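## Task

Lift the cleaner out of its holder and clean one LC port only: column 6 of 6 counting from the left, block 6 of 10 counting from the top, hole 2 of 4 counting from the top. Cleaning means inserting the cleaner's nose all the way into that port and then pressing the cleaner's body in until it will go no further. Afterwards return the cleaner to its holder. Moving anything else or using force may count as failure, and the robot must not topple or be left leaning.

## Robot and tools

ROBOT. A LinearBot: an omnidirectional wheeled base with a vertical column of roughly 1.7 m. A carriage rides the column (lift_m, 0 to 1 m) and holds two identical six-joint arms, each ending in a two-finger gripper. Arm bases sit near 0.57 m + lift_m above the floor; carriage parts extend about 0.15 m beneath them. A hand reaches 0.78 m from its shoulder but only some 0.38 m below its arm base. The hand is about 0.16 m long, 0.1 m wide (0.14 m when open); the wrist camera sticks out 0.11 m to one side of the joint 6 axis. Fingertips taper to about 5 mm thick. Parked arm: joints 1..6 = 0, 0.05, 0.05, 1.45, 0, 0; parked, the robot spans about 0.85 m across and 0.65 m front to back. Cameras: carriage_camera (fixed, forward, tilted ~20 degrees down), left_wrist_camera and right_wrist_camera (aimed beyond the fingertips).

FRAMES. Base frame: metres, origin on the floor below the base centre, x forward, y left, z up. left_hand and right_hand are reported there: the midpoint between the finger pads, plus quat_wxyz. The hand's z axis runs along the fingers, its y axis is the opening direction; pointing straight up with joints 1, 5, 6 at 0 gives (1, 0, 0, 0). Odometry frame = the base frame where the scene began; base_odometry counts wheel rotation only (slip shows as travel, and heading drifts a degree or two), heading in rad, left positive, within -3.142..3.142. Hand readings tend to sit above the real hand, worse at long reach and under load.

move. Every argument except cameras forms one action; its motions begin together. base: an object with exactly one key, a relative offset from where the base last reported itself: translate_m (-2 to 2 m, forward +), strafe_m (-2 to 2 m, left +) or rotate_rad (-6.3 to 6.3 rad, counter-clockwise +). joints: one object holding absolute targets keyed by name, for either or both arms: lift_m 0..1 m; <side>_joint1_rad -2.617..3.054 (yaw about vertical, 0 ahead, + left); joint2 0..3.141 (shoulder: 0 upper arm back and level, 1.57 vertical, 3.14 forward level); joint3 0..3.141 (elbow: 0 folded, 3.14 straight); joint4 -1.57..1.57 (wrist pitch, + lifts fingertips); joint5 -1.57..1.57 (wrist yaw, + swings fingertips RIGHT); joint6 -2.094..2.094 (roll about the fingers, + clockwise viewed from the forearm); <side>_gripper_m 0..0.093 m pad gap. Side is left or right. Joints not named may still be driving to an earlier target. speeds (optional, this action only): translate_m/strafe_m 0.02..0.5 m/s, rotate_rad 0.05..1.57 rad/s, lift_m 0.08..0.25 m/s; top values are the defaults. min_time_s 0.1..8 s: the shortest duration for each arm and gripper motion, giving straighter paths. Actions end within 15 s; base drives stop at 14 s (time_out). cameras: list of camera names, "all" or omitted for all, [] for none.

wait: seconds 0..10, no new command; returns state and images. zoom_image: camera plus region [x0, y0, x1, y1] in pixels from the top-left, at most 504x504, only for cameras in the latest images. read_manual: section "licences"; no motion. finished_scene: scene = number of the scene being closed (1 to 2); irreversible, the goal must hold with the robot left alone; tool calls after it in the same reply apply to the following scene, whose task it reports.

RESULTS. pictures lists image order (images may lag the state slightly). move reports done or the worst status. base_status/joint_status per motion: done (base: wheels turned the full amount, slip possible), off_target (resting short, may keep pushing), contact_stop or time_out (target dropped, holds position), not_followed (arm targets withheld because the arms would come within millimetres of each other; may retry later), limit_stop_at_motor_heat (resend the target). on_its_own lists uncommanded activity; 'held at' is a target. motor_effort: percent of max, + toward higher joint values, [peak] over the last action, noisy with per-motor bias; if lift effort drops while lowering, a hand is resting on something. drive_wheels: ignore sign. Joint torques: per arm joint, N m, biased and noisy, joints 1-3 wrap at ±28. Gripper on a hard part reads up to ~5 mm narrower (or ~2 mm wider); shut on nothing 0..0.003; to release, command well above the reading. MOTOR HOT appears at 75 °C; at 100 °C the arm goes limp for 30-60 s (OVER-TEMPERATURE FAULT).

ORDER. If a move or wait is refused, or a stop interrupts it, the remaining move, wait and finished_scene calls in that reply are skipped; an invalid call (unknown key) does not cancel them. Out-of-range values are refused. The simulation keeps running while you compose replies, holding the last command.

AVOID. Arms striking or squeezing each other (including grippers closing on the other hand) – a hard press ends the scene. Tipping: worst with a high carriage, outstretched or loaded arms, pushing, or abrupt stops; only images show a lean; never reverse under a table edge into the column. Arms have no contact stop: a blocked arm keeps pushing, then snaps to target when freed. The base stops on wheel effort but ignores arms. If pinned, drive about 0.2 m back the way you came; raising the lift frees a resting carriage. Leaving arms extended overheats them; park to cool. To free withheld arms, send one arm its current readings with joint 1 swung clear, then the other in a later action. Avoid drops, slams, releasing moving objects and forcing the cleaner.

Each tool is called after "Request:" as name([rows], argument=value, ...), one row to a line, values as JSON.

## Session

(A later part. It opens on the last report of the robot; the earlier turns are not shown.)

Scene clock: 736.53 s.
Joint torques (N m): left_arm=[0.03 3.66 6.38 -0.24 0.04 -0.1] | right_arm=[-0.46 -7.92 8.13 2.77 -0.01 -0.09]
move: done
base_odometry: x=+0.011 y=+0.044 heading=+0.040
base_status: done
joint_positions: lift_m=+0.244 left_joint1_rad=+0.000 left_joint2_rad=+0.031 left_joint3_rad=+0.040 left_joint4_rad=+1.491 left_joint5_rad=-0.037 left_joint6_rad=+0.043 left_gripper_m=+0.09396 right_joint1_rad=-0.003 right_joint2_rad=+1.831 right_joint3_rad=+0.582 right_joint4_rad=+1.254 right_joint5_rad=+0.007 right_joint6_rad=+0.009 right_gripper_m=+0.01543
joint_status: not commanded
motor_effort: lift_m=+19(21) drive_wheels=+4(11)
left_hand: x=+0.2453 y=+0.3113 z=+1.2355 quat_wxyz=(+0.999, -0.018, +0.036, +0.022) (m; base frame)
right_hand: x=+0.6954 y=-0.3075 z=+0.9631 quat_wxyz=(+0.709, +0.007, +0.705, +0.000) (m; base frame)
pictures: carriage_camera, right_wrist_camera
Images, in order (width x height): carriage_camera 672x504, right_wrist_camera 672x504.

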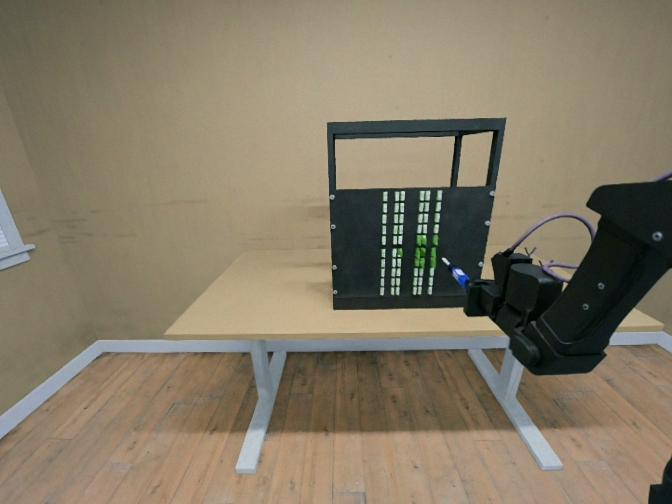

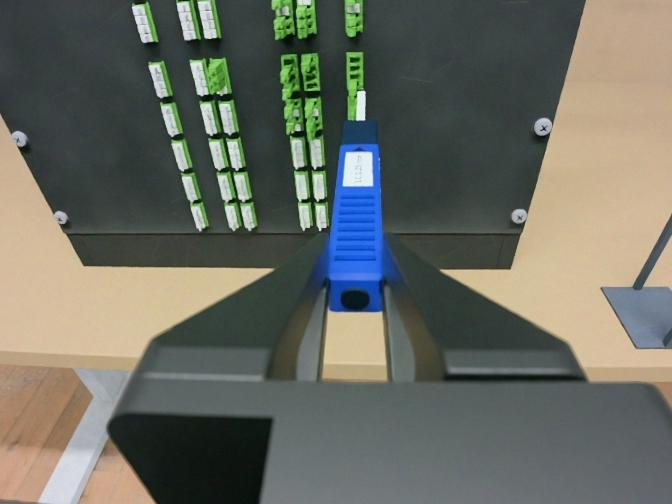

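Request:
zoom_image(camera="carriage_camera", region=[310, 100, 520, 320])

Request:
zoom_image(camera="right_wrist_camera", region=[0, 100, 200, 280])

Request:
zoom_image(camera="right_wrist_camera", region=[450, 100, 650, 280])

Scaled by 2.291 from the camera's 672x504 image, which has a finer 960x720 frame.

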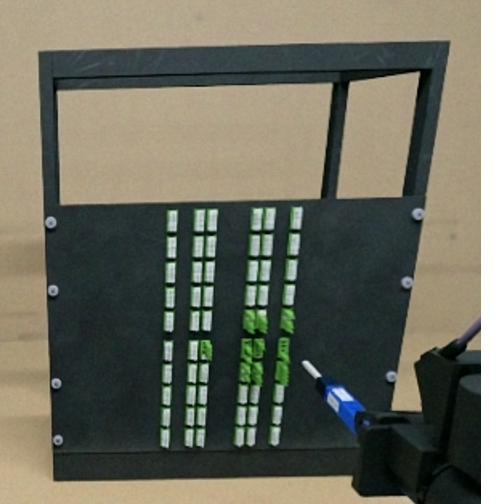

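Scaled by 2.520 from the camera's 672x504 image, which has a finer 960x720 frame.

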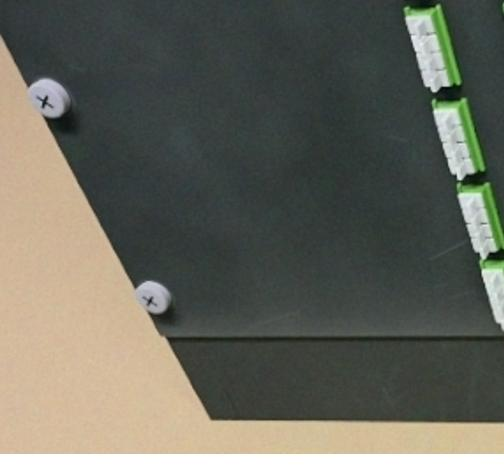

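Scaled by 2.520 from the camera's 672x504 image, which has a finer 960x720 frame.

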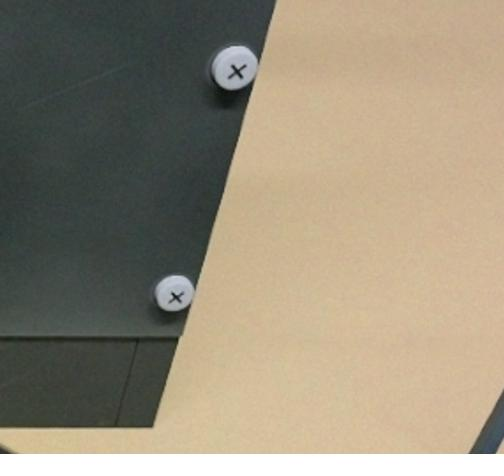

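Request:
move(base={"translate_m": -0.1}, speeds={"translate_m": 0.1}, cameras=["carriage_camera", "right_wrist_camera"])

Request:
zoom_image(camera="carriage_camera", region=[310, 100, 520, 320])

Request:
zoom_image(camera="right_wrist_camera", region=[0, 60, 200, 240])

Request:
zoom_image(camera="right_wrist_camera", region=[400, 60, 600, 240])

Request:
zoom_image(camera="right_wrist_camera", region=[200, 60, 400, 240])

Scene clock: 792.77 s.
Joint torques (N m): left_arm=[-0.03 3.67 6.34 -0.21 0.01 -0.08] | right_arm=[-0.5 -7.98 8.14 2.76 -0.01 -0.09]
move: done
base_odometry: x=-0.089 y=+0.041 heading=+0.041
base_status: done
joint_positions: lift_m=+0.244 left_joint1_rad=+0.000 left_joint2_rad=+0.031 left_joint3_rad=+0.040 left_joint4_rad=+1.490 left_joint5_rad=-0.037 left_joint6_rad=+0.043 left_gripper_m=+0.09396 right_joint1_rad=-0.003 right_joint2_rad=+1.831 right_joint3_rad=+0.582 right_joint4_rad=+1.254 right_joint5_rad=+0.007 right_joint6_rad=+0.009 right_gripper_m=+0.01543
joint_status: not commanded
motor_effort: lift_m=+20(22) drive_wheels=+0(11)
left_hand: x=+0.2454 y=+0.3113 z=+1.2355 quat_wxyz=(+0.999, -0.018, +0.036, +0.022) (m; base frame)
right_hand: x=+0.6954 y=-0.3075 z=+0.9633 quat_wxyz=(+0.709, +0.007, +0.705, +0.000) (m; base frame)
pictures: carriage_camera, right_wrist_camera
Images, in order (width x height): carriage_camera 672x504, right_wrist_camera 672x504.

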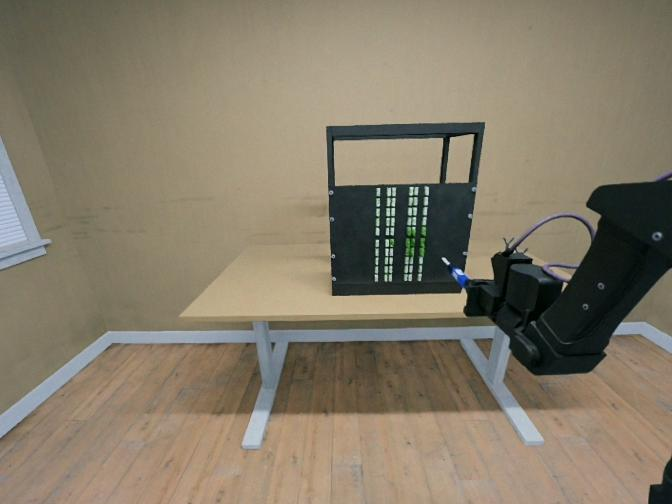

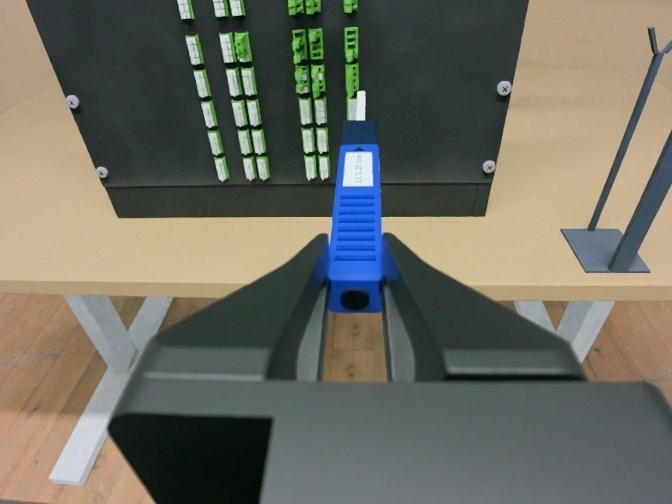

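Scaled by 2.291 from the camera's 672x504 image, which has a finer 960x720 frame.

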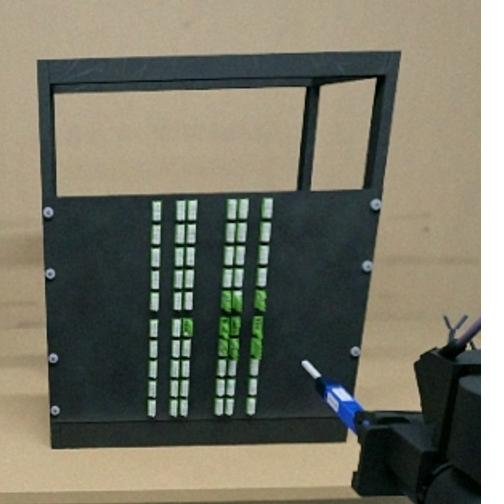

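Scaled by 2.520 from the camera's 672x504 image, which has a finer 960x720 frame.

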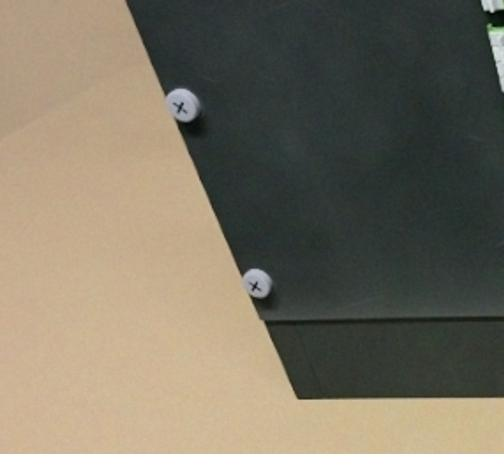

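Scaled by 2.520 from the camera's 672x504 image, which has a finer 960x720 frame.

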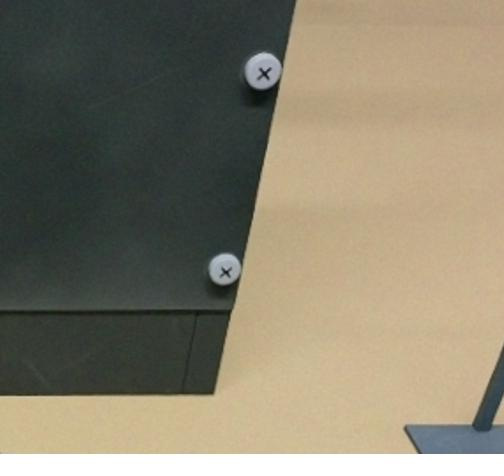

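Scaled by 2.520 from the camera's 672x504 image, which has a finer 960x720 frame.

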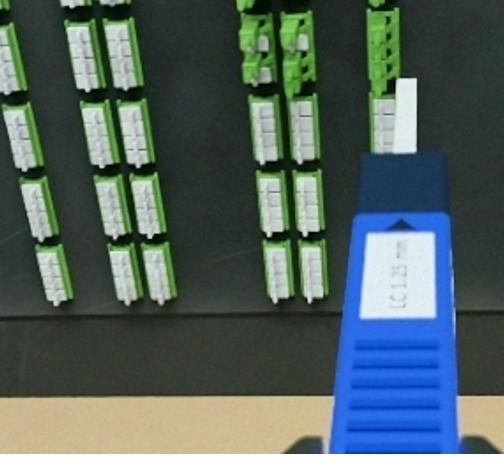

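Request:
zoom_image(camera="right_wrist_camera", region=[300, 200, 410, 320])

Request:
zoom_image(camera="right_wrist_camera", region=[310, 80, 410, 180])

Request:
zoom_image(camera="carriage_camera", region=[435, 245, 495, 305])

Scaled by 4.200 from the camera's 672x504 image, which has a finer 960x720 frame.

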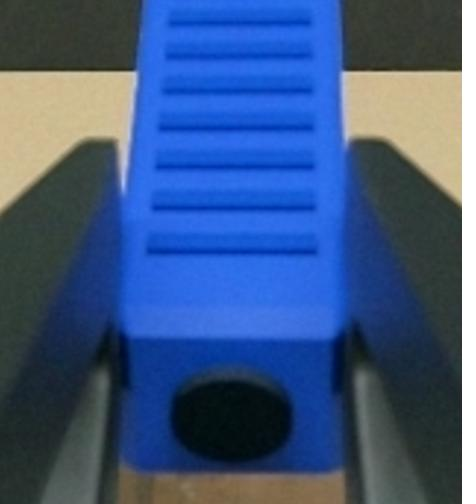

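Scaled by 5.040 from the camera's 672x504 image, which has a finer 960x720 frame.

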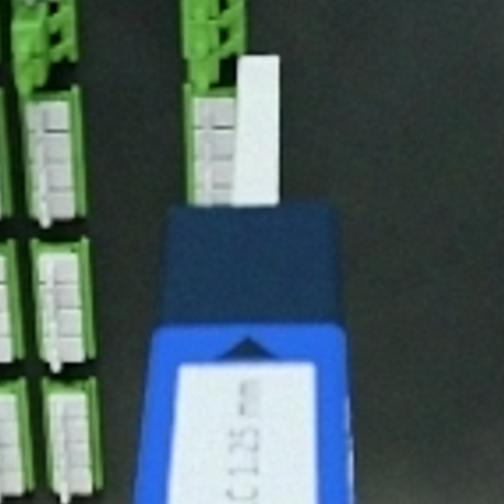

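Scaled by 8.400 from the camera's 672x504 image, which has a finer 960x720 frame.

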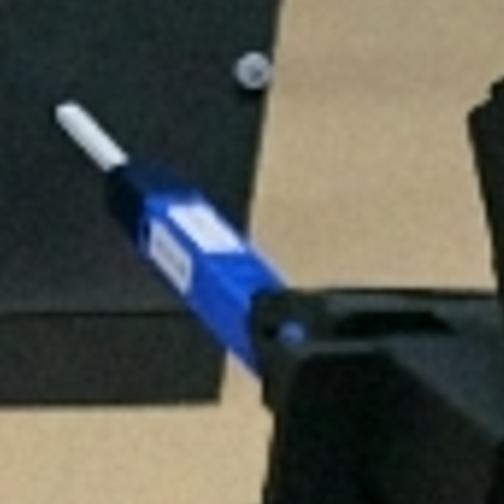

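Request:
zoom_image(camera="right_wrist_camera", region=[325, 140, 390, 205])

Request:
zoom_image(camera="right_wrist_camera", region=[325, 205, 390, 270])

Scaled by 7.754 from the camera's 672x504 image, which has a finer 960x720 frame.

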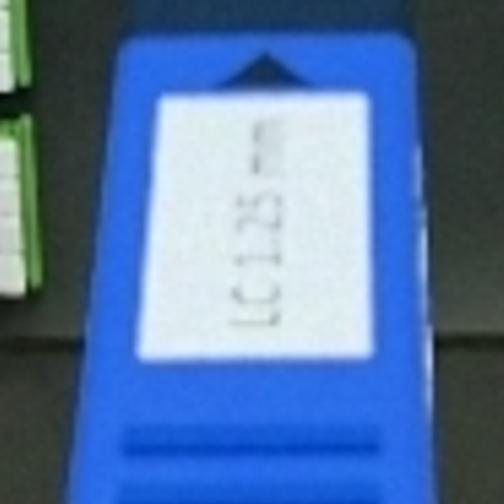

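Scaled by 7.754 from the camera's 672x504 image, which has a finer 960x720 frame.

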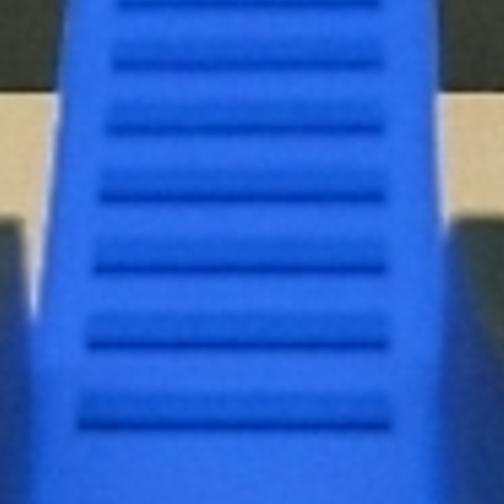

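Request:
move(base={"rotate_rad": -0.058}, joints={"right_joint1_rad": 0.056, "right_joint4_rad": 1.228, "lift_m": 0.2496}, speeds={"rotate_rad": 0.2}, min_time_s=2, cameras=[])

Request:
move(base={"strafe_m": 0.0127}, speeds={"strafe_m": 0.05}, cameras=["right_wrist_camera"])

Request:
move(base={"translate_m": 0.05}, speeds={"translate_m": 0.1}, cameras=["right_wrist_camera"])

Request:
zoom_image(camera="right_wrist_camera", region=[0, 60, 200, 240])

Request:
zoom_image(camera="right_wrist_camera", region=[400, 60, 600, 240])

Request:
zoom_image(camera="right_wrist_camera", region=[330, 30, 400, 130])

Scene clock: 875.23 s.
Joint torques (N m): left_arm=[-0.02 3.69 6.37 -0.23 0.03 -0.09] | right_arm=[-0.17 -7.97 8.02 2.68 -0.06 -0.09]
move: done
base_odometry: x=-0.089 y=+0.041 heading=-0.017
base_status: done
joint_positions: lift_m=+0.249 left_joint1_rad=+0.000 left_joint2_rad=+0.031 left_joint3_rad=+0.040 left_joint4_rad=+1.491 left_joint5_rad=-0.037 left_joint6_rad=+0.043 left_gripper_m=+0.09396 right_joint1_rad=+0.050 right_joint2_rad=+1.831 right_joint3_rad=+0.583 right_joint4_rad=+1.230 right_joint5_rad=+0.011 right_joint6_rad=+0.009 right_gripper_m=+0.01543
joint_status: all done
motor_effort: lift_m=+24(31) drive_wheels=-4(9)
left_hand: x=+0.2452 y=+0.3113 z=+1.2415 quat_wxyz=(+0.999, -0.018, +0.036, +0.022) (m; base frame)
right_hand: x=+0.6951 y=-0.2832 z=+0.9636 quat_wxyz=(+0.701, -0.011, +0.713, +0.017) (m; base frame)
pictures: none
No camera images: "cameras" was empty.

Scene clock: 876.00 s.
Joint torques (N m): left_arm=[-0.01 3.63 6.32 -0.22 0.03 -0.09] | right_arm=[-0.54 -7.97 8.03 2.71 -0.07 -0.09]
move: done
base_odometry: x=-0.089 y=+0.053 heading=-0.017
base_status: done
joint_positions: lift_m=+0.249 left_joint1_rad=+0.000 left_joint2_rad=+0.031 left_joint3_rad=+0.040 left_joint4_rad=+1.491 left_joint5_rad=-0.037 left_joint6_rad=+0.043 left_gripper_m=+0.09396 right_joint1_rad=+0.055 right_joint2_rad=+1.831 right_joint3_rad=+0.583 right_joint4_rad=+1.226 right_joint5_rad=+0.011 right_joint6_rad=+0.009 right_gripper_m=+0.01543
joint_status: not commanded
motor_effort: lift_m=+22(27) drive_wheels=+7(9)
left_hand: x=+0.2452 y=+0.3113 z=+1.2415 quat_wxyz=(+0.999, -0.018, +0.036, +0.022) (m; base frame)
right_hand: x=+0.6949 y=-0.2812 z=+0.9626 quat_wxyz=(+0.699, -0.012, +0.715, +0.018) (m; base frame)
pictures: right_wrist_camera
Images, in order (width x height): right_wrist_camera 672x504.

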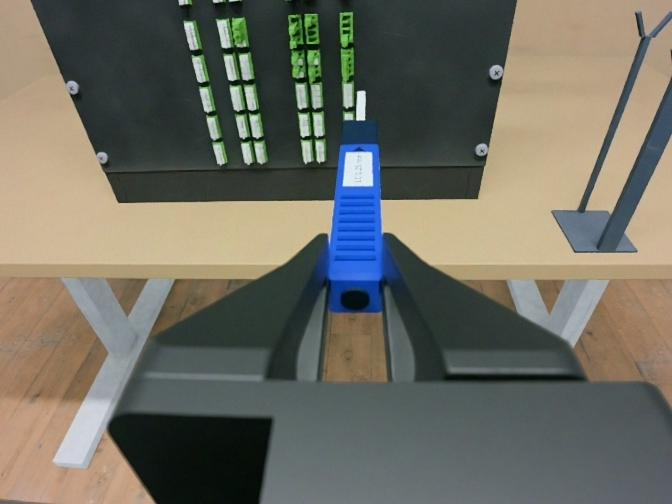

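Scene clock: 877.20 s.
Joint torques (N m): left_arm=[0.02 3.74 6.38 -0.21 0.02 -0.08] | right_arm=[-0.47 -7.95 8.02 2.73 -0.06 -0.09]
move: done
base_odometry: x=-0.039 y=+0.052 heading=-0.017
base_status: done
joint_positions: lift_m=+0.249 left_joint1_rad=+0.000 left_joint2_rad=+0.031 left_joint3_rad=+0.040 left_joint4_rad=+1.492 left_joint5_rad=-0.037 left_joint6_rad=+0.043 left_gripper_m=+0.09396 right_joint1_rad=+0.055 right_joint2_rad=+1.831 right_joint3_rad=+0.583 right_joint4_rad=+1.224 right_joint5_rad=+0.011 right_joint6_rad=+0.009 right_gripper_m=+0.01543
joint_status: not commanded
motor_effort: lift_m=+24(27) drive_wheels=+10(11)
left_hand: x=+0.2451 y=+0.3113 z=+1.2415 quat_wxyz=(+0.999, -0.018, +0.036, +0.022) (m; base frame)
right_hand: x=+0.6949 y=-0.2812 z=+0.9622 quat_wxyz=(+0.699, -0.012, +0.715, +0.018) (m; base frame)
pictures: right_wrist_camera
Images, in order (width x height): right_wrist_camera 672x504.

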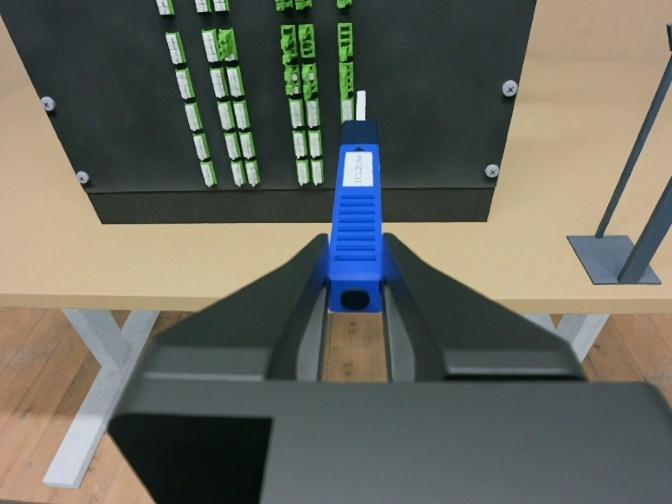

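Scaled by 2.520 from the camera's 672x504 image, which has a finer 960x720 frame.

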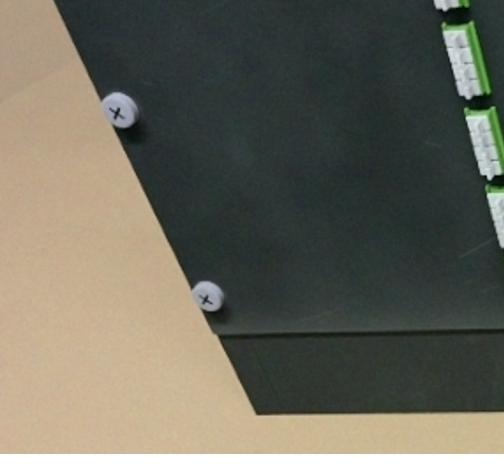

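Scaled by 2.520 from the camera's 672x504 image, which has a finer 960x720 frame.

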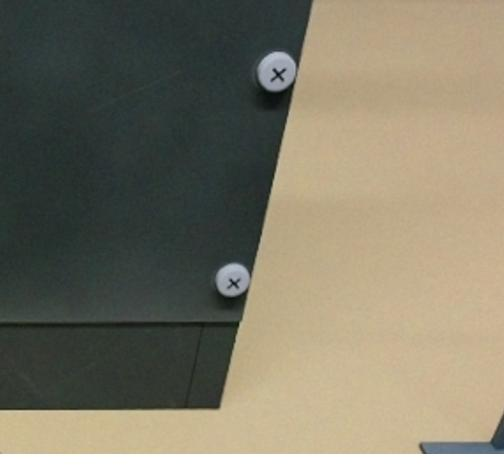

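Scaled by 5.040 from the camera's 672x504 image, which has a finer 960x720 frame.

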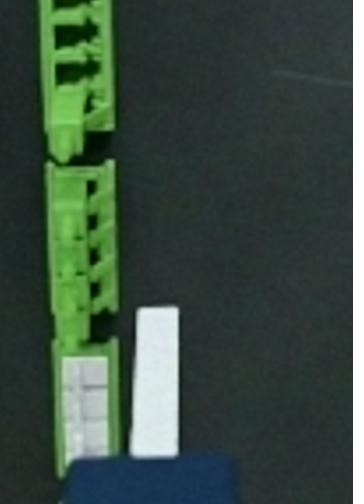

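Request:
move(base={"strafe_m": 0.0166}, speeds={"strafe_m": 0.05}, cameras=[])

Request:
move(base={"translate_m": 0.08}, speeds={"translate_m": 0.1}, cameras=["right_wrist_camera"])

Request:
zoom_image(camera="right_wrist_camera", region=[330, 60, 400, 130])

Request:
zoom_image(camera="right_wrist_camera", region=[0, 80, 200, 260])

Request:
zoom_image(camera="right_wrist_camera", region=[420, 80, 620, 260])

Scene clock: 885.77 s.
Joint torques (N m): left_arm=[0.02 3.73 6.31 -0.23 0.05 -0.1] | right_arm=[-0.62 -7.95 8.03 2.74 -0.07 -0.1]
move: done
base_odometry: x=-0.039 y=+0.069 heading=-0.017
base_status: done
joint_positions: lift_m=+0.249 left_joint1_rad=+0.000 left_joint2_rad=+0.031 left_joint3_rad=+0.040 left_joint4_rad=+1.492 left_joint5_rad=-0.037 left_joint6_rad=+0.043 left_gripper_m=+0.09396 right_joint1_rad=+0.055 right_joint2_rad=+1.831 right_joint3_rad=+0.583 right_joint4_rad=+1.223 right_joint5_rad=+0.012 right_joint6_rad=+0.009 right_gripper_m=+0.01543
joint_status: not commanded
motor_effort: lift_m=+23(25) drive_wheels=+11(12)
left_hand: x=+0.2451 y=+0.3113 z=+1.2415 quat_wxyz=(+0.999, -0.018, +0.036, +0.022) (m; base frame)
right_hand: x=+0.6949 y=-0.2811 z=+0.9619 quat_wxyz=(+0.698, -0.012, +0.716, +0.018) (m; base frame)
pictures: none
No camera images: "cameras" was empty.

Scene clock: 887.27 s.
Joint torques (N m): left_arm=[0.06 3.63 6.35 -0.23 0.03 -0.08] | right_arm=[-0.58 -7.9 8.01 2.76 -0.08 -0.09]
move: done
base_odometry: x=+0.041 y=+0.067 heading=-0.017
base_status: done
joint_positions: lift_m=+0.249 left_joint1_rad=+0.000 left_joint2_rad=+0.031 left_joint3_rad=+0.040 left_joint4_rad=+1.492 left_joint5_rad=-0.037 left_joint6_rad=+0.043 left_gripper_m=+0.09396 right_joint1_rad=+0.055 right_joint2_rad=+1.831 right_joint3_rad=+0.583 right_joint4_rad=+1.222 right_joint5_rad=+0.012 right_joint6_rad=+0.009 right_gripper_m=+0.01543
joint_status: not commanded
motor_effort: lift_m=+24(26) drive_wheels=+6(15)
left_hand: x=+0.2449 y=+0.3113 z=+1.2415 quat_wxyz=(+0.999, -0.018, +0.035, +0.022) (m; base frame)
right_hand: x=+0.6949 y=-0.2811 z=+0.9618 quat_wxyz=(+0.698, -0.012, +0.716, +0.018) (m; base frame)
pictures: right_wrist_camera
Images, in order (width x height): right_wrist_camera 672x504.

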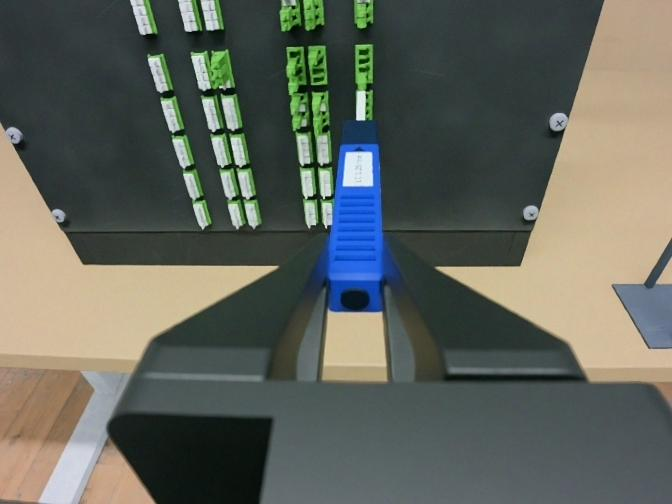

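Scaled by 7.200 from the camera's 672x504 image, which has a finer 960x720 frame.

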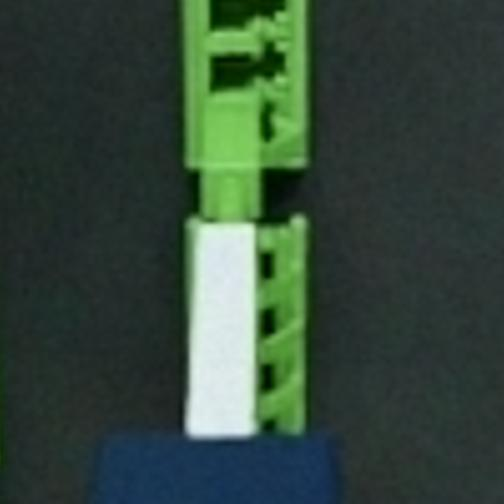

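Scaled by 2.520 from the camera's 672x504 image, which has a finer 960x720 frame.

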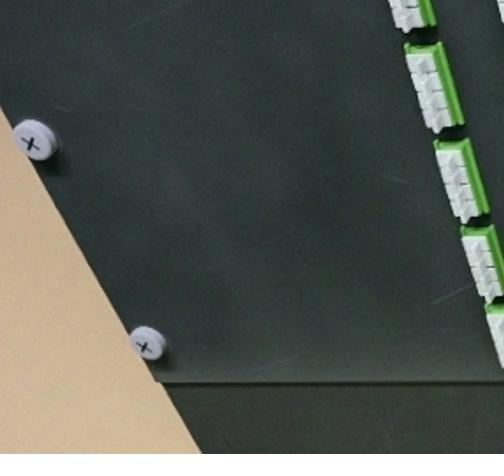

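Scaled by 2.520 from the camera's 672x504 image, which has a finer 960x720 frame.

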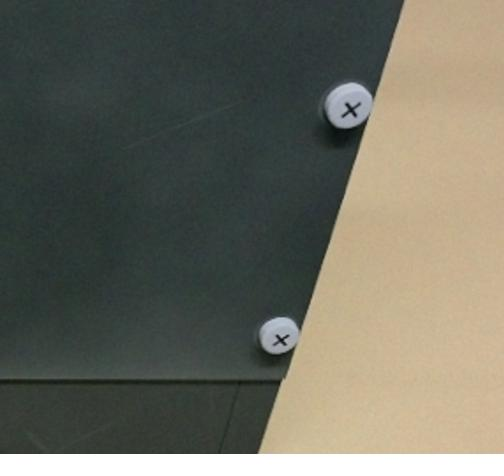

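Request:
move(joints={"lift_m": 0.2540, "right_joint4_rad": 1.238}, cameras=[])

Request:
move(base={"translate_m": 0.025}, speeds={"translate_m": 0.05}, cameras=["right_wrist_camera"])

Request:
zoom_image(camera="right_wrist_camera", region=[330, 60, 400, 130])

Scene clock: 906.93 s.
Joint torques (N m): left_arm=[0.01 3.6 6.42 -0.21 0.03 -0.09] | right_arm=[-0.57 -7.97 8.02 2.75 -0.07 -0.09]
move: done
base_odometry: x=+0.041 y=+0.067 heading=-0.017
base_status: not commanded
joint_positions: lift_m=+0.254 left_joint1_rad=+0.000 left_joint2_rad=+0.031 left_joint3_rad=+0.040 left_joint4_rad=+1.492 left_joint5_rad=-0.037 left_joint6_rad=+0.043 left_gripper_m=+0.09396 right_joint1_rad=+0.055 right_joint2_rad=+1.830 right_joint3_rad=+0.583 right_joint4_rad=+1.231 right_joint5_rad=+0.012 right_joint6_rad=+0.009 right_gripper_m=+0.01543
joint_status: all done
motor_effort: lift_m=+25(31) drive_wheels=+3(6)
left_hand: x=+0.2450 y=+0.3113 z=+1.2459 quat_wxyz=(+0.999, -0.018, +0.036, +0.022) (m; base frame)
right_hand: x=+0.6949 y=-0.2811 z=+0.9684 quat_wxyz=(+0.701, -0.012, +0.713, +0.018) (m; base frame)
pictures: none
No camera images: "cameras" was empty.

Scene clock: 907.93 s.
Joint torques (N m): left_arm=[-0.02 3.69 6.37 -0.22 0.03 -0.08] | right_arm=[-0.57 -7.88 8.06 2.76 -0.08 -0.09]
move: done
base_odometry: x=+0.066 y=+0.067 heading=-0.017
base_status: done
joint_positions: lift_m=+0.254 left_joint1_rad=+0.000 left_joint2_rad=+0.031 left_joint3_rad=+0.040 left_joint4_rad=+1.492 left_joint5_rad=-0.037 left_joint6_rad=+0.043 left_gripper_m=+0.09396 right_joint1_rad=+0.055 right_joint2_rad=+1.830 right_joint3_rad=+0.583 right_joint4_rad=+1.231 right_joint5_rad=+0.012 right_joint6_rad=+0.009 right_gripper_m=+0.01543
joint_status: not commanded
motor_effort: lift_m=+25(27) drive_wheels=+3(14)
left_hand: x=+0.2450 y=+0.3113 z=+1.2459 quat_wxyz=(+0.999, -0.018, +0.036, +0.022) (m; base frame)
right_hand: x=+0.6949 y=-0.2811 z=+0.9685 quat_wxyz=(+0.701, -0.012, +0.713, +0.018) (m; base frame)
pictures: right_wrist_camera
Images, in order (width x height): right_wrist_camera 672x504.

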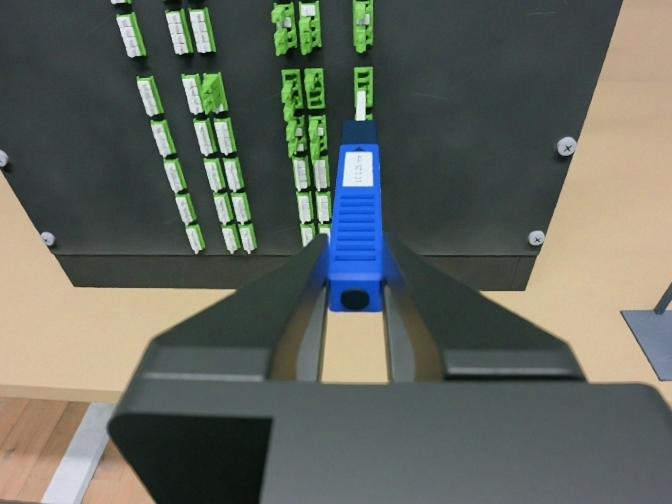

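Scaled by 7.200 from the camera's 672x504 image, which has a finer 960x720 frame.

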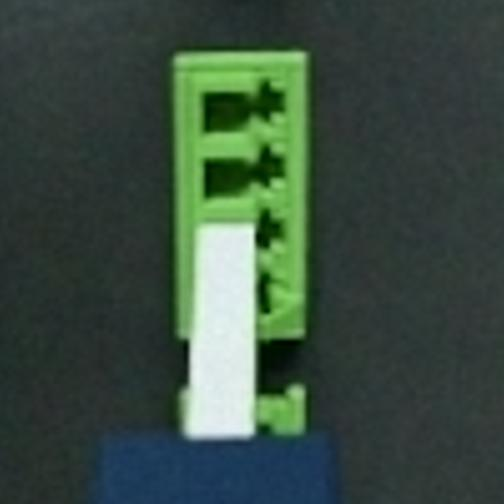

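Request:
move(base={"translate_m": 0.012}, speeds={"translate_m": 0.03}, cameras=["right_wrist_camera"])

Request:
zoom_image(camera="right_wrist_camera", region=[330, 60, 400, 130])

Request:
zoom_image(camera="right_wrist_camera", region=[350, 74, 380, 104])

Scene clock: 915.60 s.
Joint torques (N m): left_arm=[0.03 3.64 6.32 -0.23 0.02 -0.07] | right_arm=[-0.55 -7.92 8.02 2.77 -0.08 -0.09]
move: done
base_odometry: x=+0.078 y=+0.067 heading=-0.018
base_status: done
joint_positions: lift_m=+0.254 left_joint1_rad=+0.000 left_joint2_rad=+0.031 left_joint3_rad=+0.040 left_joint4_rad=+1.492 left_joint5_rad=-0.037 left_joint6_rad=+0.043 left_gripper_m=+0.09396 right_joint1_rad=+0.055 right_joint2_rad=+1.830 right_joint3_rad=+0.583 right_joint4_rad=+1.231 right_joint5_rad=+0.012 right_joint6_rad=+0.009 right_gripper_m=+0.01543
joint_status: not commanded
motor_effort: lift_m=+23(26) drive_wheels=+3(12)
left_hand: x=+0.2449 y=+0.3113 z=+1.2459 quat_wxyz=(+0.999, -0.018, +0.035, +0.022) (m; base frame)
right_hand: x=+0.6949 y=-0.2811 z=+0.9685 quat_wxyz=(+0.701, -0.012, +0.713, +0.018) (m; base frame)
pictures: right_wrist_camera
Images, in order (width x height): right_wrist_camera 672x504.

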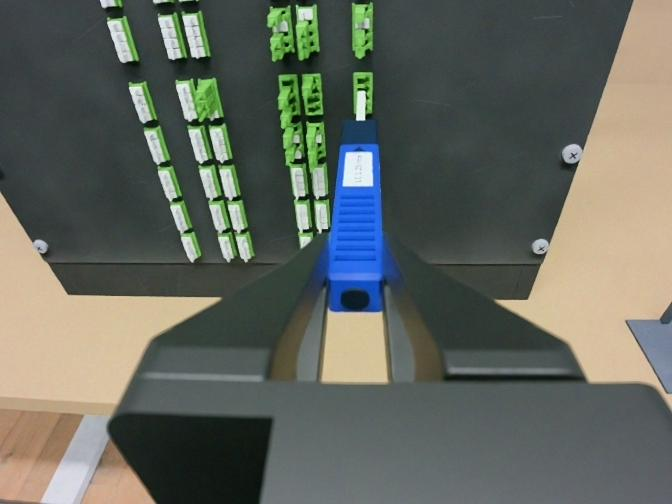

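Scaled by 7.200 from the camera's 672x504 image, which has a finer 960x720 frame.

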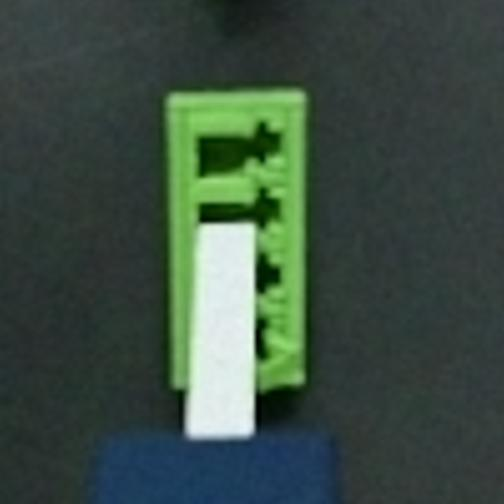

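Scaled by 16.800 from the camera's 672x504 image, which has a finer 960x720 frame.

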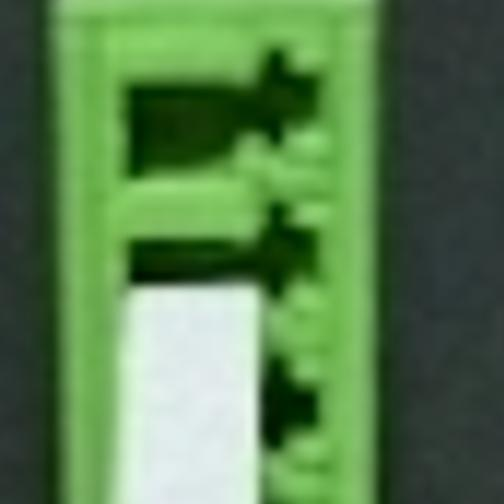

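Request:
move(base={"translate_m": 0.003}, speeds={"translate_m": 0.02}, cameras=["right_wrist_camera"])

Request:
zoom_image(camera="right_wrist_camera", region=[350, 74, 380, 104])

Request:
move(base={"translate_m": 0.002}, speeds={"translate_m": 0.02}, cameras=["right_wrist_camera"])

Request:
zoom_image(camera="right_wrist_camera", region=[350, 74, 380, 104])

Scene clock: 923.50 s.
Joint torques (N m): left_arm=[0.01 3.67 6.34 -0.22 0.02 -0.08] | right_arm=[-0.55 -8.1 8.03 2.74 -0.07 -0.09]
move: done
base_odometry: x=+0.080 y=+0.067 heading=-0.018
base_status: done
joint_positions: lift_m=+0.254 left_joint1_rad=+0.000 left_joint2_rad=+0.031 left_joint3_rad=+0.040 left_joint4_rad=+1.492 left_joint5_rad=-0.037 left_joint6_rad=+0.043 left_gripper_m=+0.09396 right_joint1_rad=+0.055 right_joint2_rad=+1.830 right_joint3_rad=+0.583 right_joint4_rad=+1.232 right_joint5_rad=+0.012 right_joint6_rad=+0.009 right_gripper_m=+0.01543
joint_status: not commanded
motor_effort: lift_m=+24(26) drive_wheels=+2(11)
left_hand: x=+0.2450 y=+0.3113 z=+1.2459 quat_wxyz=(+0.999, -0.018, +0.036, +0.022) (m; base frame)
right_hand: x=+0.6950 y=-0.2811 z=+0.9686 quat_wxyz=(+0.701, -0.012, +0.712, +0.018) (m; base frame)
pictures: right_wrist_camera
Images, in order (width x height): right_wrist_camera 672x504.

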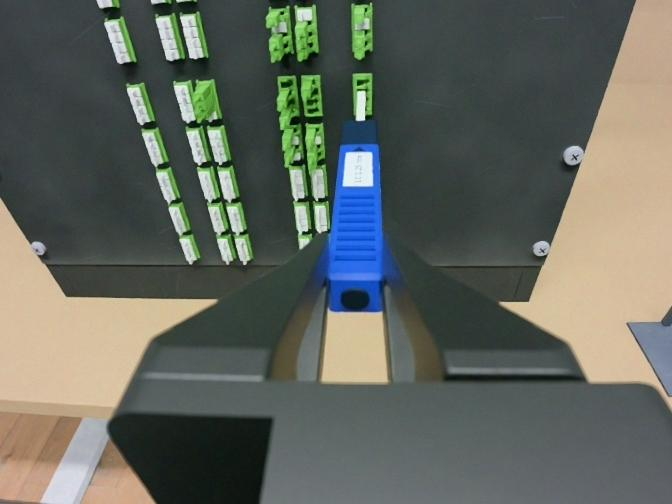

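Scaled by 16.800 from the camera's 672x504 image, which has a finer 960x720 frame.

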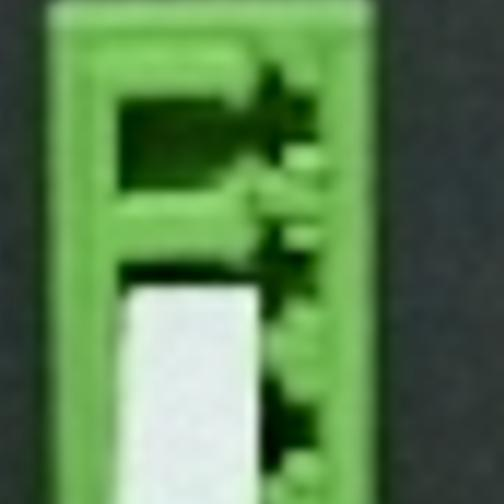

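Scene clock: 924.17 s.
Joint torques (N m): left_arm=[0.03 3.73 6.32 -0.25 0.03 -0.07] | right_arm=[-0.53 -7.9 8.03 2.77 -0.07 -0.09]
move: done
base_odometry: x=+0.082 y=+0.067 heading=-0.018
base_status: done
joint_positions: lift_m=+0.254 left_joint1_rad=+0.000 left_joint2_rad=+0.031 left_joint3_rad=+0.040 left_joint4_rad=+1.491 left_joint5_rad=-0.037 left_joint6_rad=+0.043 left_gripper_m=+0.09396 right_joint1_rad=+0.055 right_joint2_rad=+1.830 right_joint3_rad=+0.583 right_joint4_rad=+1.232 right_joint5_rad=+0.012 right_joint6_rad=+0.009 right_gripper_m=+0.01543
joint_status: not commanded
motor_effort: lift_m=+26(27) drive_wheels=+3(10)
left_hand: x=+0.2451 y=+0.3113 z=+1.2459 quat_wxyz=(+0.999, -0.018, +0.036, +0.022) (m; base frame)
right_hand: x=+0.6950 y=-0.2811 z=+0.9686 quat_wxyz=(+0.701, -0.012, +0.712, +0.018) (m; base frame)
pictures: right_wrist_camera
Images, in order (width x height): right_wrist_camera 672x504.

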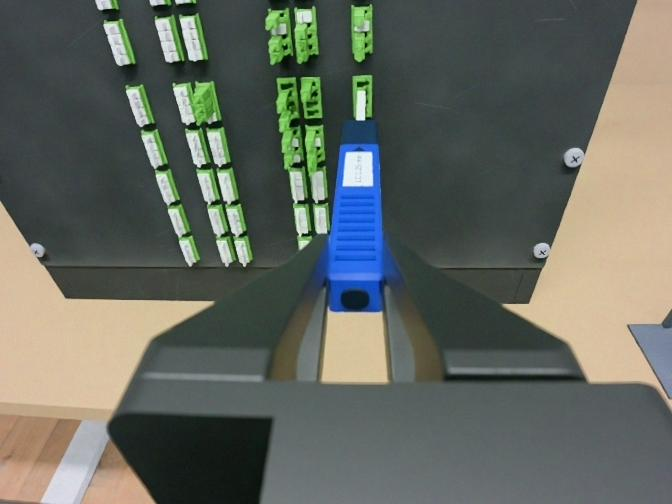

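Scaled by 16.800 from the camera's 672x504 image, which has a finer 960x720 frame.

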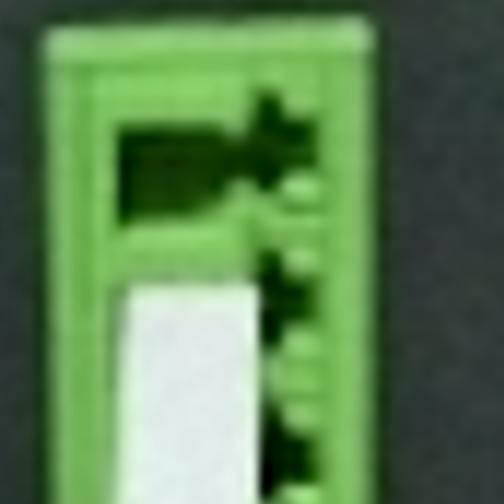

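Request:
zoom_image(camera="right_wrist_camera", region=[354, 78, 370, 94])

Scaled by 31.500 from the camera's 672x504 image, which has a finer 960x720 frame.

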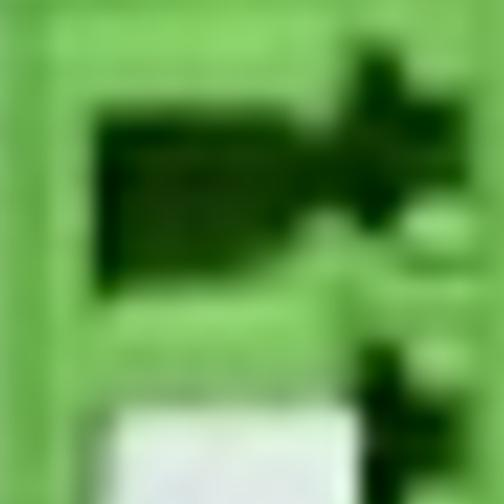

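Request:
move(cameras=["carriage_camera"])

Request:
zoom_image(camera="carriage_camera", region=[430, 235, 460, 265])

Request:
zoom_image(camera="carriage_camera", region=[420, 225, 480, 285])

Scene clock: 1013.10 s.
Joint torques (N m): left_arm=[0.01 3.64 6.34 -0.23 0.02 -0.09] | right_arm=[-0.57 -7.91 8.02 2.76 -0.08 -0.09]
base_odometry: x=+0.082 y=+0.067 heading=-0.018
base_status: done
joint_positions: lift_m=+0.254 left_joint1_rad=+0.000 left_joint2_rad=+0.031 left_joint3_rad=+0.040 left_joint4_rad=+1.491 left_joint5_rad=-0.037 left_joint6_rad=+0.043 left_gripper_m=+0.09396 right_joint1_rad=+0.055 right_joint2_rad=+1.830 right_joint3_rad=+0.583 right_joint4_rad=+1.232 right_joint5_rad=+0.012 right_joint6_rad=+0.009 right_gripper_m=+0.01543
joint_status: not commanded
motor_effort: lift_m=+24(27) drive_wheels=+2(10)
left_hand: x=+0.2451 y=+0.3113 z=+1.2459 quat_wxyz=(+0.999, -0.018, +0.036, +0.022) (m; base frame)
right_hand: x=+0.6950 y=-0.2811 z=+0.9686 quat_wxyz=(+0.701, -0.012, +0.712, +0.018) (m; base frame)
pictures: carriage_camera
Images, in order (width x height): carriage_camera 672x504.

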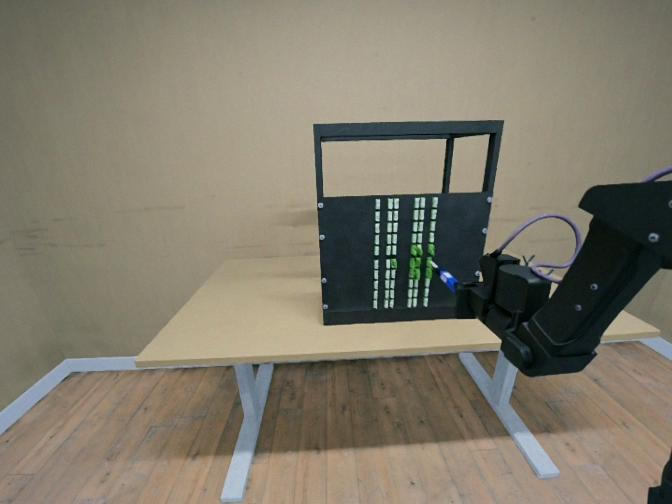

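Scaled by 16.800 from the camera's 672x504 image, which has a finer 960x720 frame.

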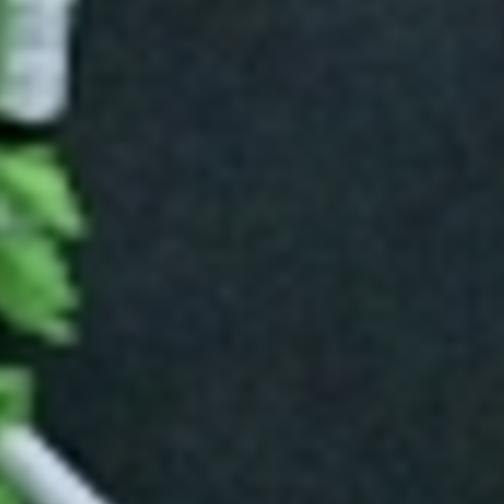

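Scaled by 8.400 from the camera's 672x504 image, which has a finer 960x720 frame.

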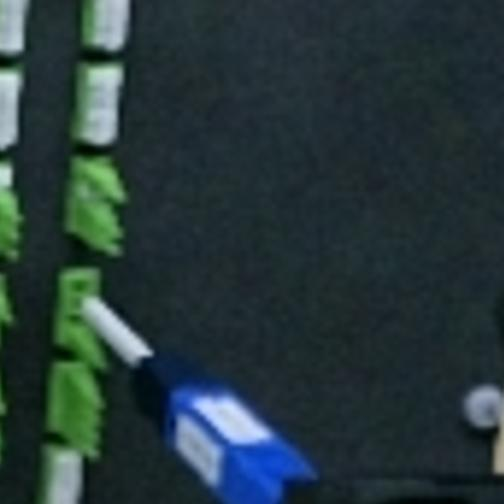

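Request:
move(base={"translate_m": 0.002}, joints={"lift_m": 0.2530}, speeds={"translate_m": 0.02}, cameras=["right_wrist_camera", "carriage_camera"])

Request:
zoom_image(camera="right_wrist_camera", region=[350, 74, 380, 104])

Request:
zoom_image(camera="carriage_camera", region=[420, 250, 450, 280])

Scene clock: 1019.37 s.
Joint torques (N m): left_arm=[-0.01 3.71 6.38 -0.2 0.02 -0.08] | right_arm=[-0.5 -7.88 8.02 2.76 -0.07 -0.09]
move: done
base_odometry: x=+0.084 y=+0.067 heading=-0.018
base_status: done
joint_positions: lift_m=+0.253 left_joint1_rad=+0.000 left_joint2_rad=+0.031 left_joint3_rad=+0.040 left_joint4_rad=+1.491 left_joint5_rad=-0.037 left_joint6_rad=+0.043 left_gripper_m=+0.09396 right_joint1_rad=+0.055 right_joint2_rad=+1.830 right_joint3_rad=+0.583 right_joint4_rad=+1.231 right_joint5_rad=+0.012 right_joint6_rad=+0.009 right_gripper_m=+0.01543
joint_status: all done
motor_effort: lift_m=+21(24) drive_wheels=+3(10)
left_hand: x=+0.2451 y=+0.3113 z=+1.2454 quat_wxyz=(+0.999, -0.018, +0.036, +0.022) (m; base frame)
right_hand: x=+0.6949 y=-0.2811 z=+0.9680 quat_wxyz=(+0.701, -0.012, +0.713, +0.018) (m; base frame)
pictures: carriage_camera, right_wrist_camera
Images, in order (width x height): carriage_camera 672x504, right_wrist_camera 672x504.

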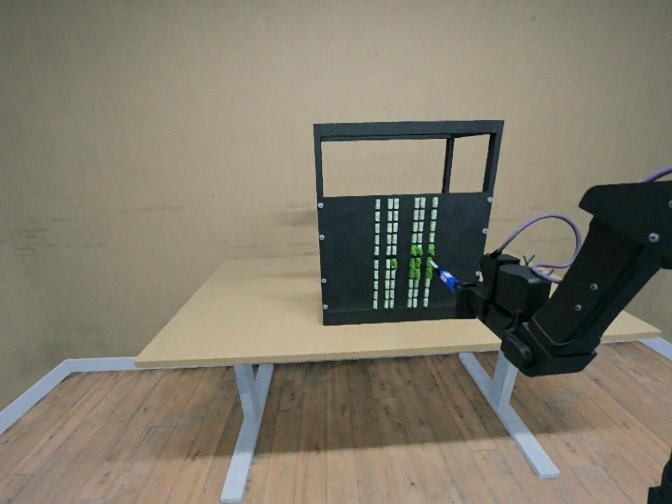

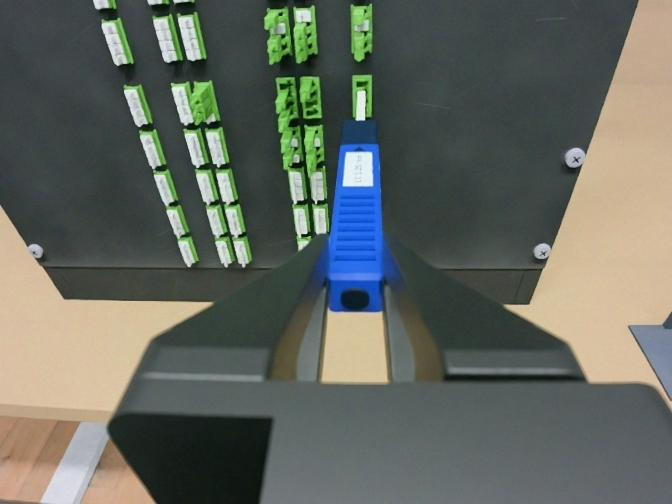

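Scaled by 16.800 from the camera's 672x504 image, which has a finer 960x720 frame.

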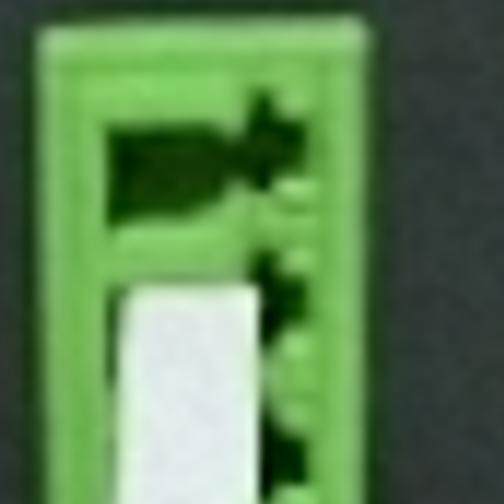

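Scaled by 16.800 from the camera's 672x504 image, which has a finer 960x720 frame.

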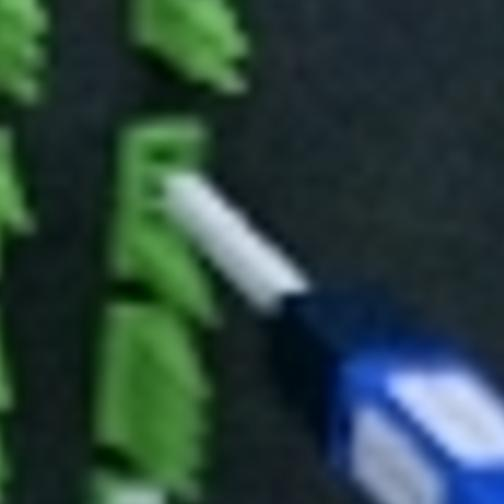

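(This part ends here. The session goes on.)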